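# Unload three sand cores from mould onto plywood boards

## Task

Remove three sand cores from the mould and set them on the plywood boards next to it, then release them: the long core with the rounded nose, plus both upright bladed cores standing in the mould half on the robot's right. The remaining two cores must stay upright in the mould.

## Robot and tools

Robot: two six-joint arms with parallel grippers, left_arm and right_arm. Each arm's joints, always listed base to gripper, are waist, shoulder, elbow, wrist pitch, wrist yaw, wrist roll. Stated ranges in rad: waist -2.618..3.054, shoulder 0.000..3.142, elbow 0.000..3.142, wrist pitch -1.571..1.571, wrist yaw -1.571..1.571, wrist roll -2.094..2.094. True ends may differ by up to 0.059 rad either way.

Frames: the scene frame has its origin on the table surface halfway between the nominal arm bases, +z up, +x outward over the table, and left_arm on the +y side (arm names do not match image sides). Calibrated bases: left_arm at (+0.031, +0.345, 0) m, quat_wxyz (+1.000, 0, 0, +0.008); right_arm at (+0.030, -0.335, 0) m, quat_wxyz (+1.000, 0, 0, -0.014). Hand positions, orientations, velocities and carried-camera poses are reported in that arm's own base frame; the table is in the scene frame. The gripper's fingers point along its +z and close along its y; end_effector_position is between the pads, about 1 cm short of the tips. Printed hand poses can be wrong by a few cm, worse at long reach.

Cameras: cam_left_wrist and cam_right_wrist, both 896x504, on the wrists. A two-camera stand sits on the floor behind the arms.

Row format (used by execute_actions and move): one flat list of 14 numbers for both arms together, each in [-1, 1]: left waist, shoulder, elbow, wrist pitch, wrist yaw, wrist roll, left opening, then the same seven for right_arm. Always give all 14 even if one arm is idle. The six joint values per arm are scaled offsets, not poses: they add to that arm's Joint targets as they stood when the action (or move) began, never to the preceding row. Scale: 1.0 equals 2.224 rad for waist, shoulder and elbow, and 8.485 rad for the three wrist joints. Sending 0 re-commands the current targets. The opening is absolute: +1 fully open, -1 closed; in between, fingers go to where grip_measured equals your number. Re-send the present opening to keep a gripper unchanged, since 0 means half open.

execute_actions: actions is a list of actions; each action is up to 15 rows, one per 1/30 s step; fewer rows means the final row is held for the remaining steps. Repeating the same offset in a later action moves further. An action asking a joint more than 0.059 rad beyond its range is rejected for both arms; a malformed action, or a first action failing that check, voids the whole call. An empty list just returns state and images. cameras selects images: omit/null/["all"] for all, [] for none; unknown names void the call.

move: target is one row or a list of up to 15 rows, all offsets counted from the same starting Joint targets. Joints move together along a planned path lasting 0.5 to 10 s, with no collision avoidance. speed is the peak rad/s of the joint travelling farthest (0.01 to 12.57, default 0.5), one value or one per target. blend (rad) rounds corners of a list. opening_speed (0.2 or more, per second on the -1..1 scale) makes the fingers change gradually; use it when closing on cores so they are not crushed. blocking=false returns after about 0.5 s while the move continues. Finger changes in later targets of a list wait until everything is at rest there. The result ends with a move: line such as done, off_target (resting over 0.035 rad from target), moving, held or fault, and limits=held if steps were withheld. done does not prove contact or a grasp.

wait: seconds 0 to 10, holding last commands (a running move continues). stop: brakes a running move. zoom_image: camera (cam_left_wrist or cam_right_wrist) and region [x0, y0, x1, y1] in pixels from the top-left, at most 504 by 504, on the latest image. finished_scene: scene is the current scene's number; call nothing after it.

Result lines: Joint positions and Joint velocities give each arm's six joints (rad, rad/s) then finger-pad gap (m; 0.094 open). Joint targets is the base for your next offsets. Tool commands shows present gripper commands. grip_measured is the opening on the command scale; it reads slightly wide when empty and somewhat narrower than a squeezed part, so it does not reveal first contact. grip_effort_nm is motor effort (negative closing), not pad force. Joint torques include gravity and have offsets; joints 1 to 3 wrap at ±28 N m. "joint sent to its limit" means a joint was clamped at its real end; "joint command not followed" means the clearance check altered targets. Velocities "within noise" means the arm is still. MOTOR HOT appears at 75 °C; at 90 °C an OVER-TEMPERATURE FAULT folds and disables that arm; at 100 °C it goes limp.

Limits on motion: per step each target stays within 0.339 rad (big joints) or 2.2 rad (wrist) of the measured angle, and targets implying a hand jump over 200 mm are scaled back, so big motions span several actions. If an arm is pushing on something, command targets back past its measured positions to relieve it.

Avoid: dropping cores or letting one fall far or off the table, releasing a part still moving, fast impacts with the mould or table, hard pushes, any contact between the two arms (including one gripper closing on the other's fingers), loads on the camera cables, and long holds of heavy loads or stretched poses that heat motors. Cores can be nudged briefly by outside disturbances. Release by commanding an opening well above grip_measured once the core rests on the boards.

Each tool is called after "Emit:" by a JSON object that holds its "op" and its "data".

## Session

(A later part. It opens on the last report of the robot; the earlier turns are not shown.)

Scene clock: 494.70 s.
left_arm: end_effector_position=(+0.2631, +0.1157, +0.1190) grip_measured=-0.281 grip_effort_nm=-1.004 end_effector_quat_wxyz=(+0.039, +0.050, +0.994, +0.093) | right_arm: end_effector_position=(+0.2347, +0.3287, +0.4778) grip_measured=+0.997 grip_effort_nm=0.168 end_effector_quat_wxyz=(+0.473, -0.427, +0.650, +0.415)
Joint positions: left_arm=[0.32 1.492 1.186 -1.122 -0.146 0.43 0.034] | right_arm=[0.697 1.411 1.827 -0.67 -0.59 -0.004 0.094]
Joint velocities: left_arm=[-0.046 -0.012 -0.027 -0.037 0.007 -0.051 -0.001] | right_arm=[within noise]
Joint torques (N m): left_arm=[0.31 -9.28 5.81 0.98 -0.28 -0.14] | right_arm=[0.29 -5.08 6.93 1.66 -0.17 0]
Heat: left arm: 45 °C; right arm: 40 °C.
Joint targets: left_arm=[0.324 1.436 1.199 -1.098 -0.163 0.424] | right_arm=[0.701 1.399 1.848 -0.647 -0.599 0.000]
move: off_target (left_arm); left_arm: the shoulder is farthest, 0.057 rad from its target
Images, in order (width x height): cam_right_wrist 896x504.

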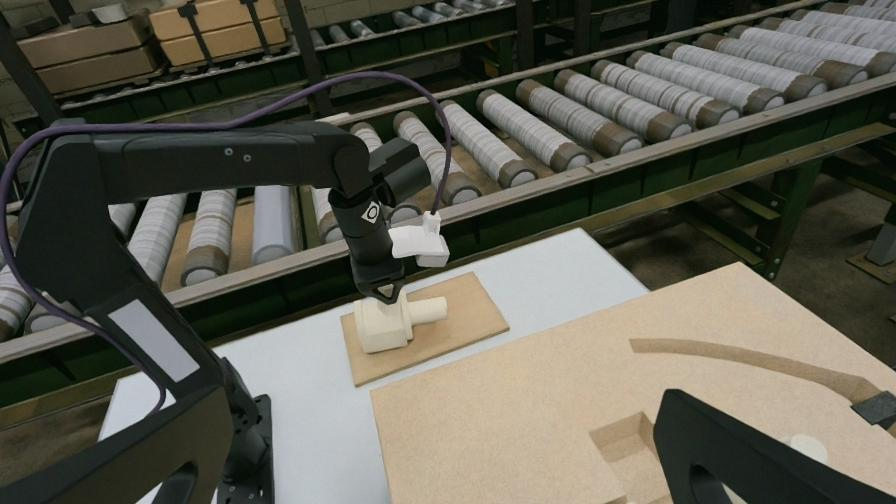

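Emit:
{"op": "move", "data": {"target": [0,0.0378,-0.0625,0.0292,0,0,-0.7,0,0,0,0,0,0,1], "speed": 0.12, "cameras": ["cam_right_wrist"]}}

Emit:
{"op": "zoom_image", "data": {"camera": "cam_right_wrist", "region": [310, 220, 510, 390]}}

Scene clock: 502.07 s.
left_arm: end_effector_position=(+0.2628, +0.1172, +0.1107) grip_measured=-0.281 grip_effort_nm=-0.999 end_effector_quat_wxyz=(+0.058, +0.048, +0.992, +0.105) | right_arm: end_effector_position=(+0.2347, +0.3287, +0.4780) grip_measured=+0.997 grip_effort_nm=0.168 end_effector_quat_wxyz=(+0.473, -0.427, +0.649, +0.415)
Joint positions: left_arm=[0.32 1.455 1.112 -1.041 -0.154 0.43 0.034] | right_arm=[0.697 1.411 1.827 -0.669 -0.59 -0.004 0.094]
Joint velocities: within noise
Joint torques (N m): left_arm=[0.32 -0.12 0.66 2.9 -0.18 -0.12] | right_arm=[0.31 -5.11 6.93 1.66 -0.18 0.01]
Heat: left arm: 43 °C; right arm: 40 °C.
Joint targets: left_arm=[0.324 1.520 1.060 -0.850 -0.163 0.424] | right_arm=[0.701 1.399 1.848 -0.647 -0.599 0.000]
move: off_target (left_arm); left_arm: the wrist pitch is farthest, 0.191 rad from its target
Images, in order (width x height): cam_right_wrist 896x504.

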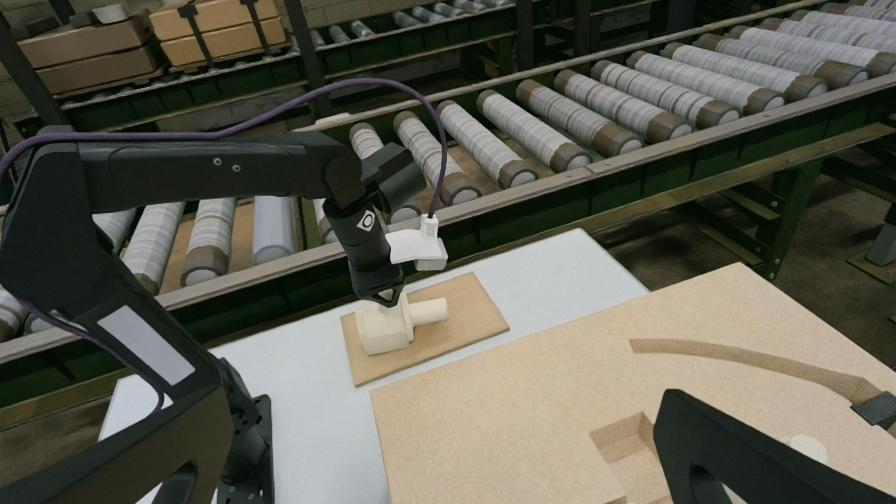

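Scaled by 2.520.

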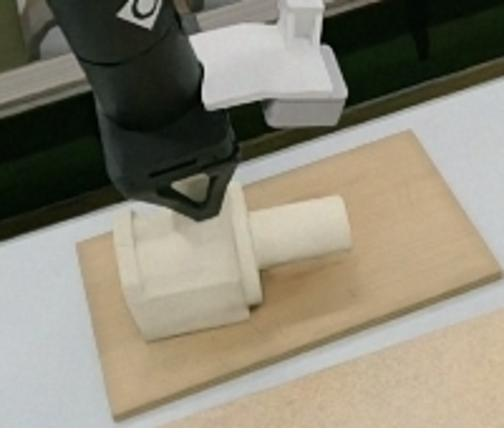

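Emit:
{"op": "move", "data": {"target": [0,-0.0225,0.027,-0.0194,0,0,-0.7,0,0,0,0,0,0,1], "speed": 0.2, "cameras": []}}

Emit:
{"op": "move", "data": {"target": [0,0,0,0,0,0,0.1,0,0,0,0,0,0,1], "opening_speed": 0.4}}

Emit:
{"op": "zoom_image", "data": {"camera": "cam_right_wrist", "region": [310, 220, 510, 390]}}

Scene clock: 507.57 s.
left_arm: end_effector_position=(+0.2603, +0.1167, +0.1133) grip_measured=-0.281 grip_effort_nm=-1.004 end_effector_quat_wxyz=(+0.056, +0.048, +0.992, +0.105) | right_arm: end_effector_position=(+0.2347, +0.3287, +0.4780) grip_measured=+0.997 grip_effort_nm=0.168 end_effector_quat_wxyz=(+0.473, -0.427, +0.649, +0.415)
Joint positions: left_arm=[0.32 1.448 1.116 -1.056 -0.156 0.43 0.034] | right_arm=[0.697 1.411 1.827 -0.669 -0.59 -0.004 0.094]
Joint velocities: within noise
Joint torques (N m): left_arm=[0.31 -3.07 5.18 1.25 -0.16 -0.12] | right_arm=[0.29 -5.09 6.9 1.65 -0.18 0.01]
Heat: left arm: 41 °C; right arm: 40 °C.
Joint targets: left_arm=[0.324 1.470 1.120 -1.015 -0.163 0.424] | right_arm=[0.701 1.399 1.848 -0.647 -0.599 0.000]
move: off_target (left_arm); left_arm: the wrist pitch is farthest, 0.042 rad from its target
No camera images: "cameras" was empty.

Scene clock: 509.77 s.
left_arm: end_effector_position=(+0.2664, +0.1192, +0.1119) grip_measured=+0.098 grip_effort_nm=0.139 end_effector_quat_wxyz=(+0.064, +0.047, +0.991, +0.110) | right_arm: end_effector_position=(+0.2347, +0.3287, +0.4780) grip_measured=+0.997 grip_effort_nm=0.173 end_effector_quat_wxyz=(+0.473, -0.427, +0.649, +0.415)
Joint positions: left_arm=[0.32 1.458 1.116 -1.029 -0.158 0.43 0.052] | right_arm=[0.697 1.411 1.827 -0.669 -0.59 -0.004 0.094]
Joint velocities: within noise
Joint torques (N m): left_arm=[0.27 -3.86 5.16 0.97 -0.12 -0.13] | right_arm=[0.29 -5.09 6.9 1.66 -0.17 0]
Heat: left arm: 40 °C; right arm: 40 °C.
Joint targets: left_arm=[0.324 1.470 1.120 -1.015 -0.163 0.424] | right_arm=[0.701 1.399 1.848 -0.647 -0.599 0.000]
move: done

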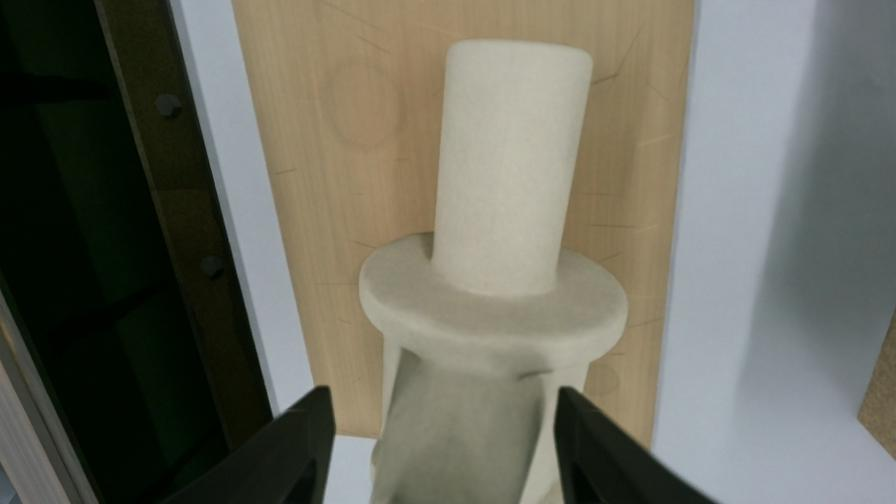

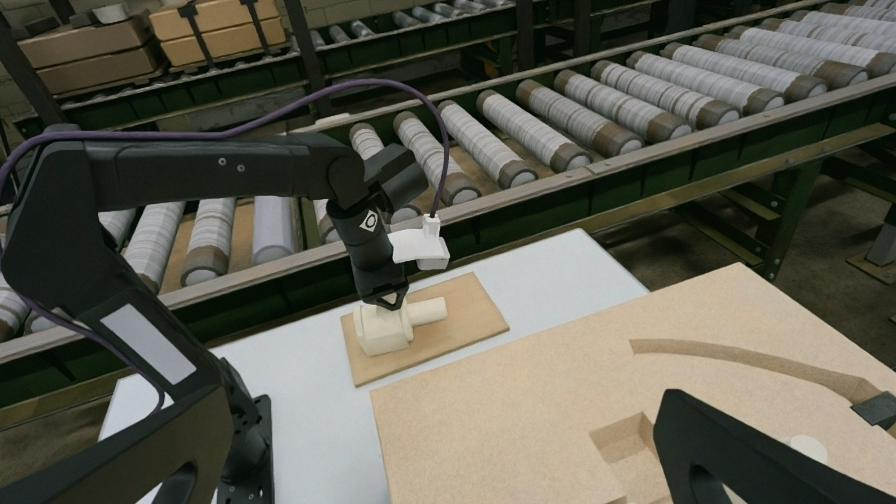

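Scaled by 2.520.

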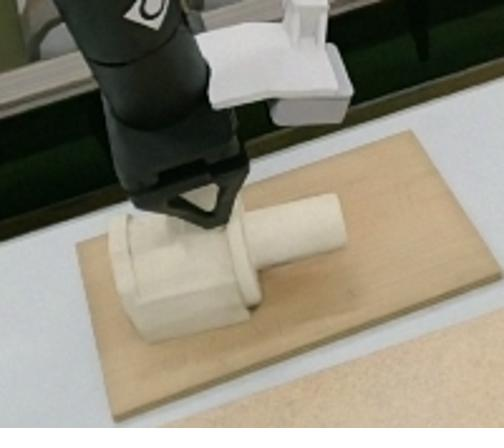

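Emit:
{"op": "move", "data": {"target": [0,0,0,0,0,0,0.4,0,0,0,0,0,0,1], "opening_speed": 0.6, "cameras": []}}

Emit:
{"op": "move", "data": {"target": [0,0.0045,0.286,-0.0589,0,0,0.4,0,0,0,0,0,0,1], "speed": 0.4}}

Emit:
{"op": "zoom_image", "data": {"camera": "cam_right_wrist", "region": [310, 220, 510, 390]}}

Scene clock: 514.27 s.
left_arm: end_effector_position=(+0.2666, +0.1192, +0.1119) grip_measured=+0.398 grip_effort_nm=0.154 end_effector_quat_wxyz=(+0.064, +0.047, +0.991, +0.110) | right_arm: end_effector_position=(+0.2347, +0.3288, +0.4781) grip_measured=+0.997 grip_effort_nm=0.168 end_effector_quat_wxyz=(+0.473, -0.427, +0.649, +0.415)
Joint positions: left_arm=[0.32 1.458 1.116 -1.028 -0.158 0.43 0.066] | right_arm=[0.697 1.411 1.827 -0.668 -0.59 -0.004 0.094]
Joint velocities: within noise
Joint torques (N m): left_arm=[0.32 -3.88 5.16 0.98 -0.13 -0.12] | right_arm=[0.29 -5.08 6.9 1.65 -0.17 0]
Heat: left arm: 39 °C; right arm: 40 °C.
Joint targets: left_arm=[0.324 1.470 1.120 -1.015 -0.163 0.424] | right_arm=[0.701 1.399 1.848 -0.647 -0.600 0.000]
move: done
No camera images: "cameras" was empty.

Scene clock: 516.57 s.
left_arm: end_effector_position=(+0.2698, +0.1203, +0.2697) grip_measured=+0.398 grip_effort_nm=0.144 end_effector_quat_wxyz=(+0.126, +0.041, +0.982, +0.133) | right_arm: end_effector_position=(+0.2347, +0.3288, +0.4781) grip_measured=+0.997 grip_effort_nm=0.168 end_effector_quat_wxyz=(+0.473, -0.427, +0.649, +0.415)
Joint positions: left_arm=[0.32 1.466 1.736 -1.506 -0.158 0.43 0.066] | right_arm=[0.697 1.411 1.827 -0.668 -0.59 -0.004 0.094]
Joint velocities: within noise
Joint torques (N m): left_arm=[0.36 -3.43 5.98 1 -0.13 -0.14] | right_arm=[0.32 -5.07 6.9 1.65 -0.18 0]
Heat: left arm: 39 °C; right arm: 40 °C.
Joint targets: left_arm=[0.324 1.480 1.756 -1.515 -0.163 0.424] | right_arm=[0.701 1.399 1.848 -0.647 -0.600 0.000]
move: done

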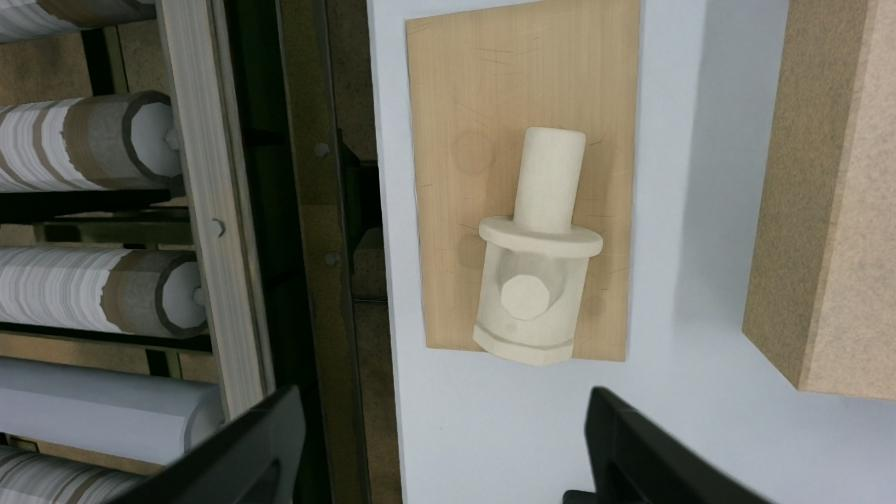

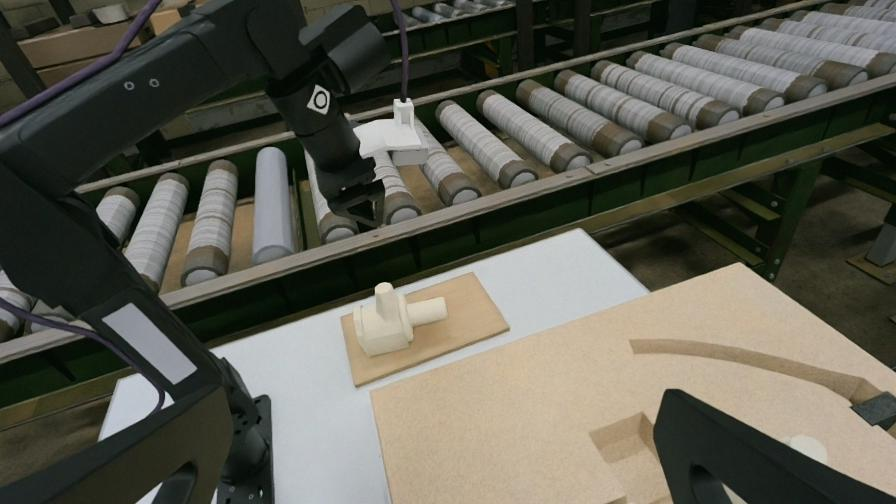

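Scaled by 2.520.

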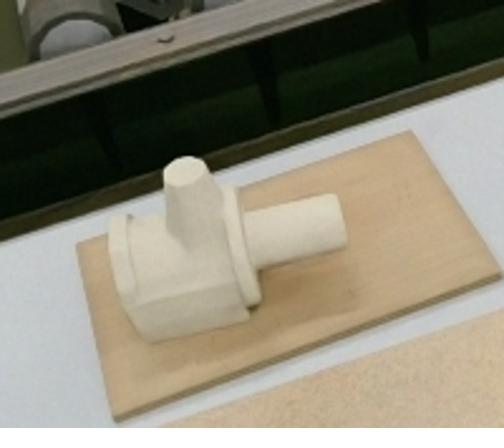

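All three done; ending the practice scene.

Emit:
{"op": "finished_scene", "data": {"scene": 1}}

The scene is finished: the task was done.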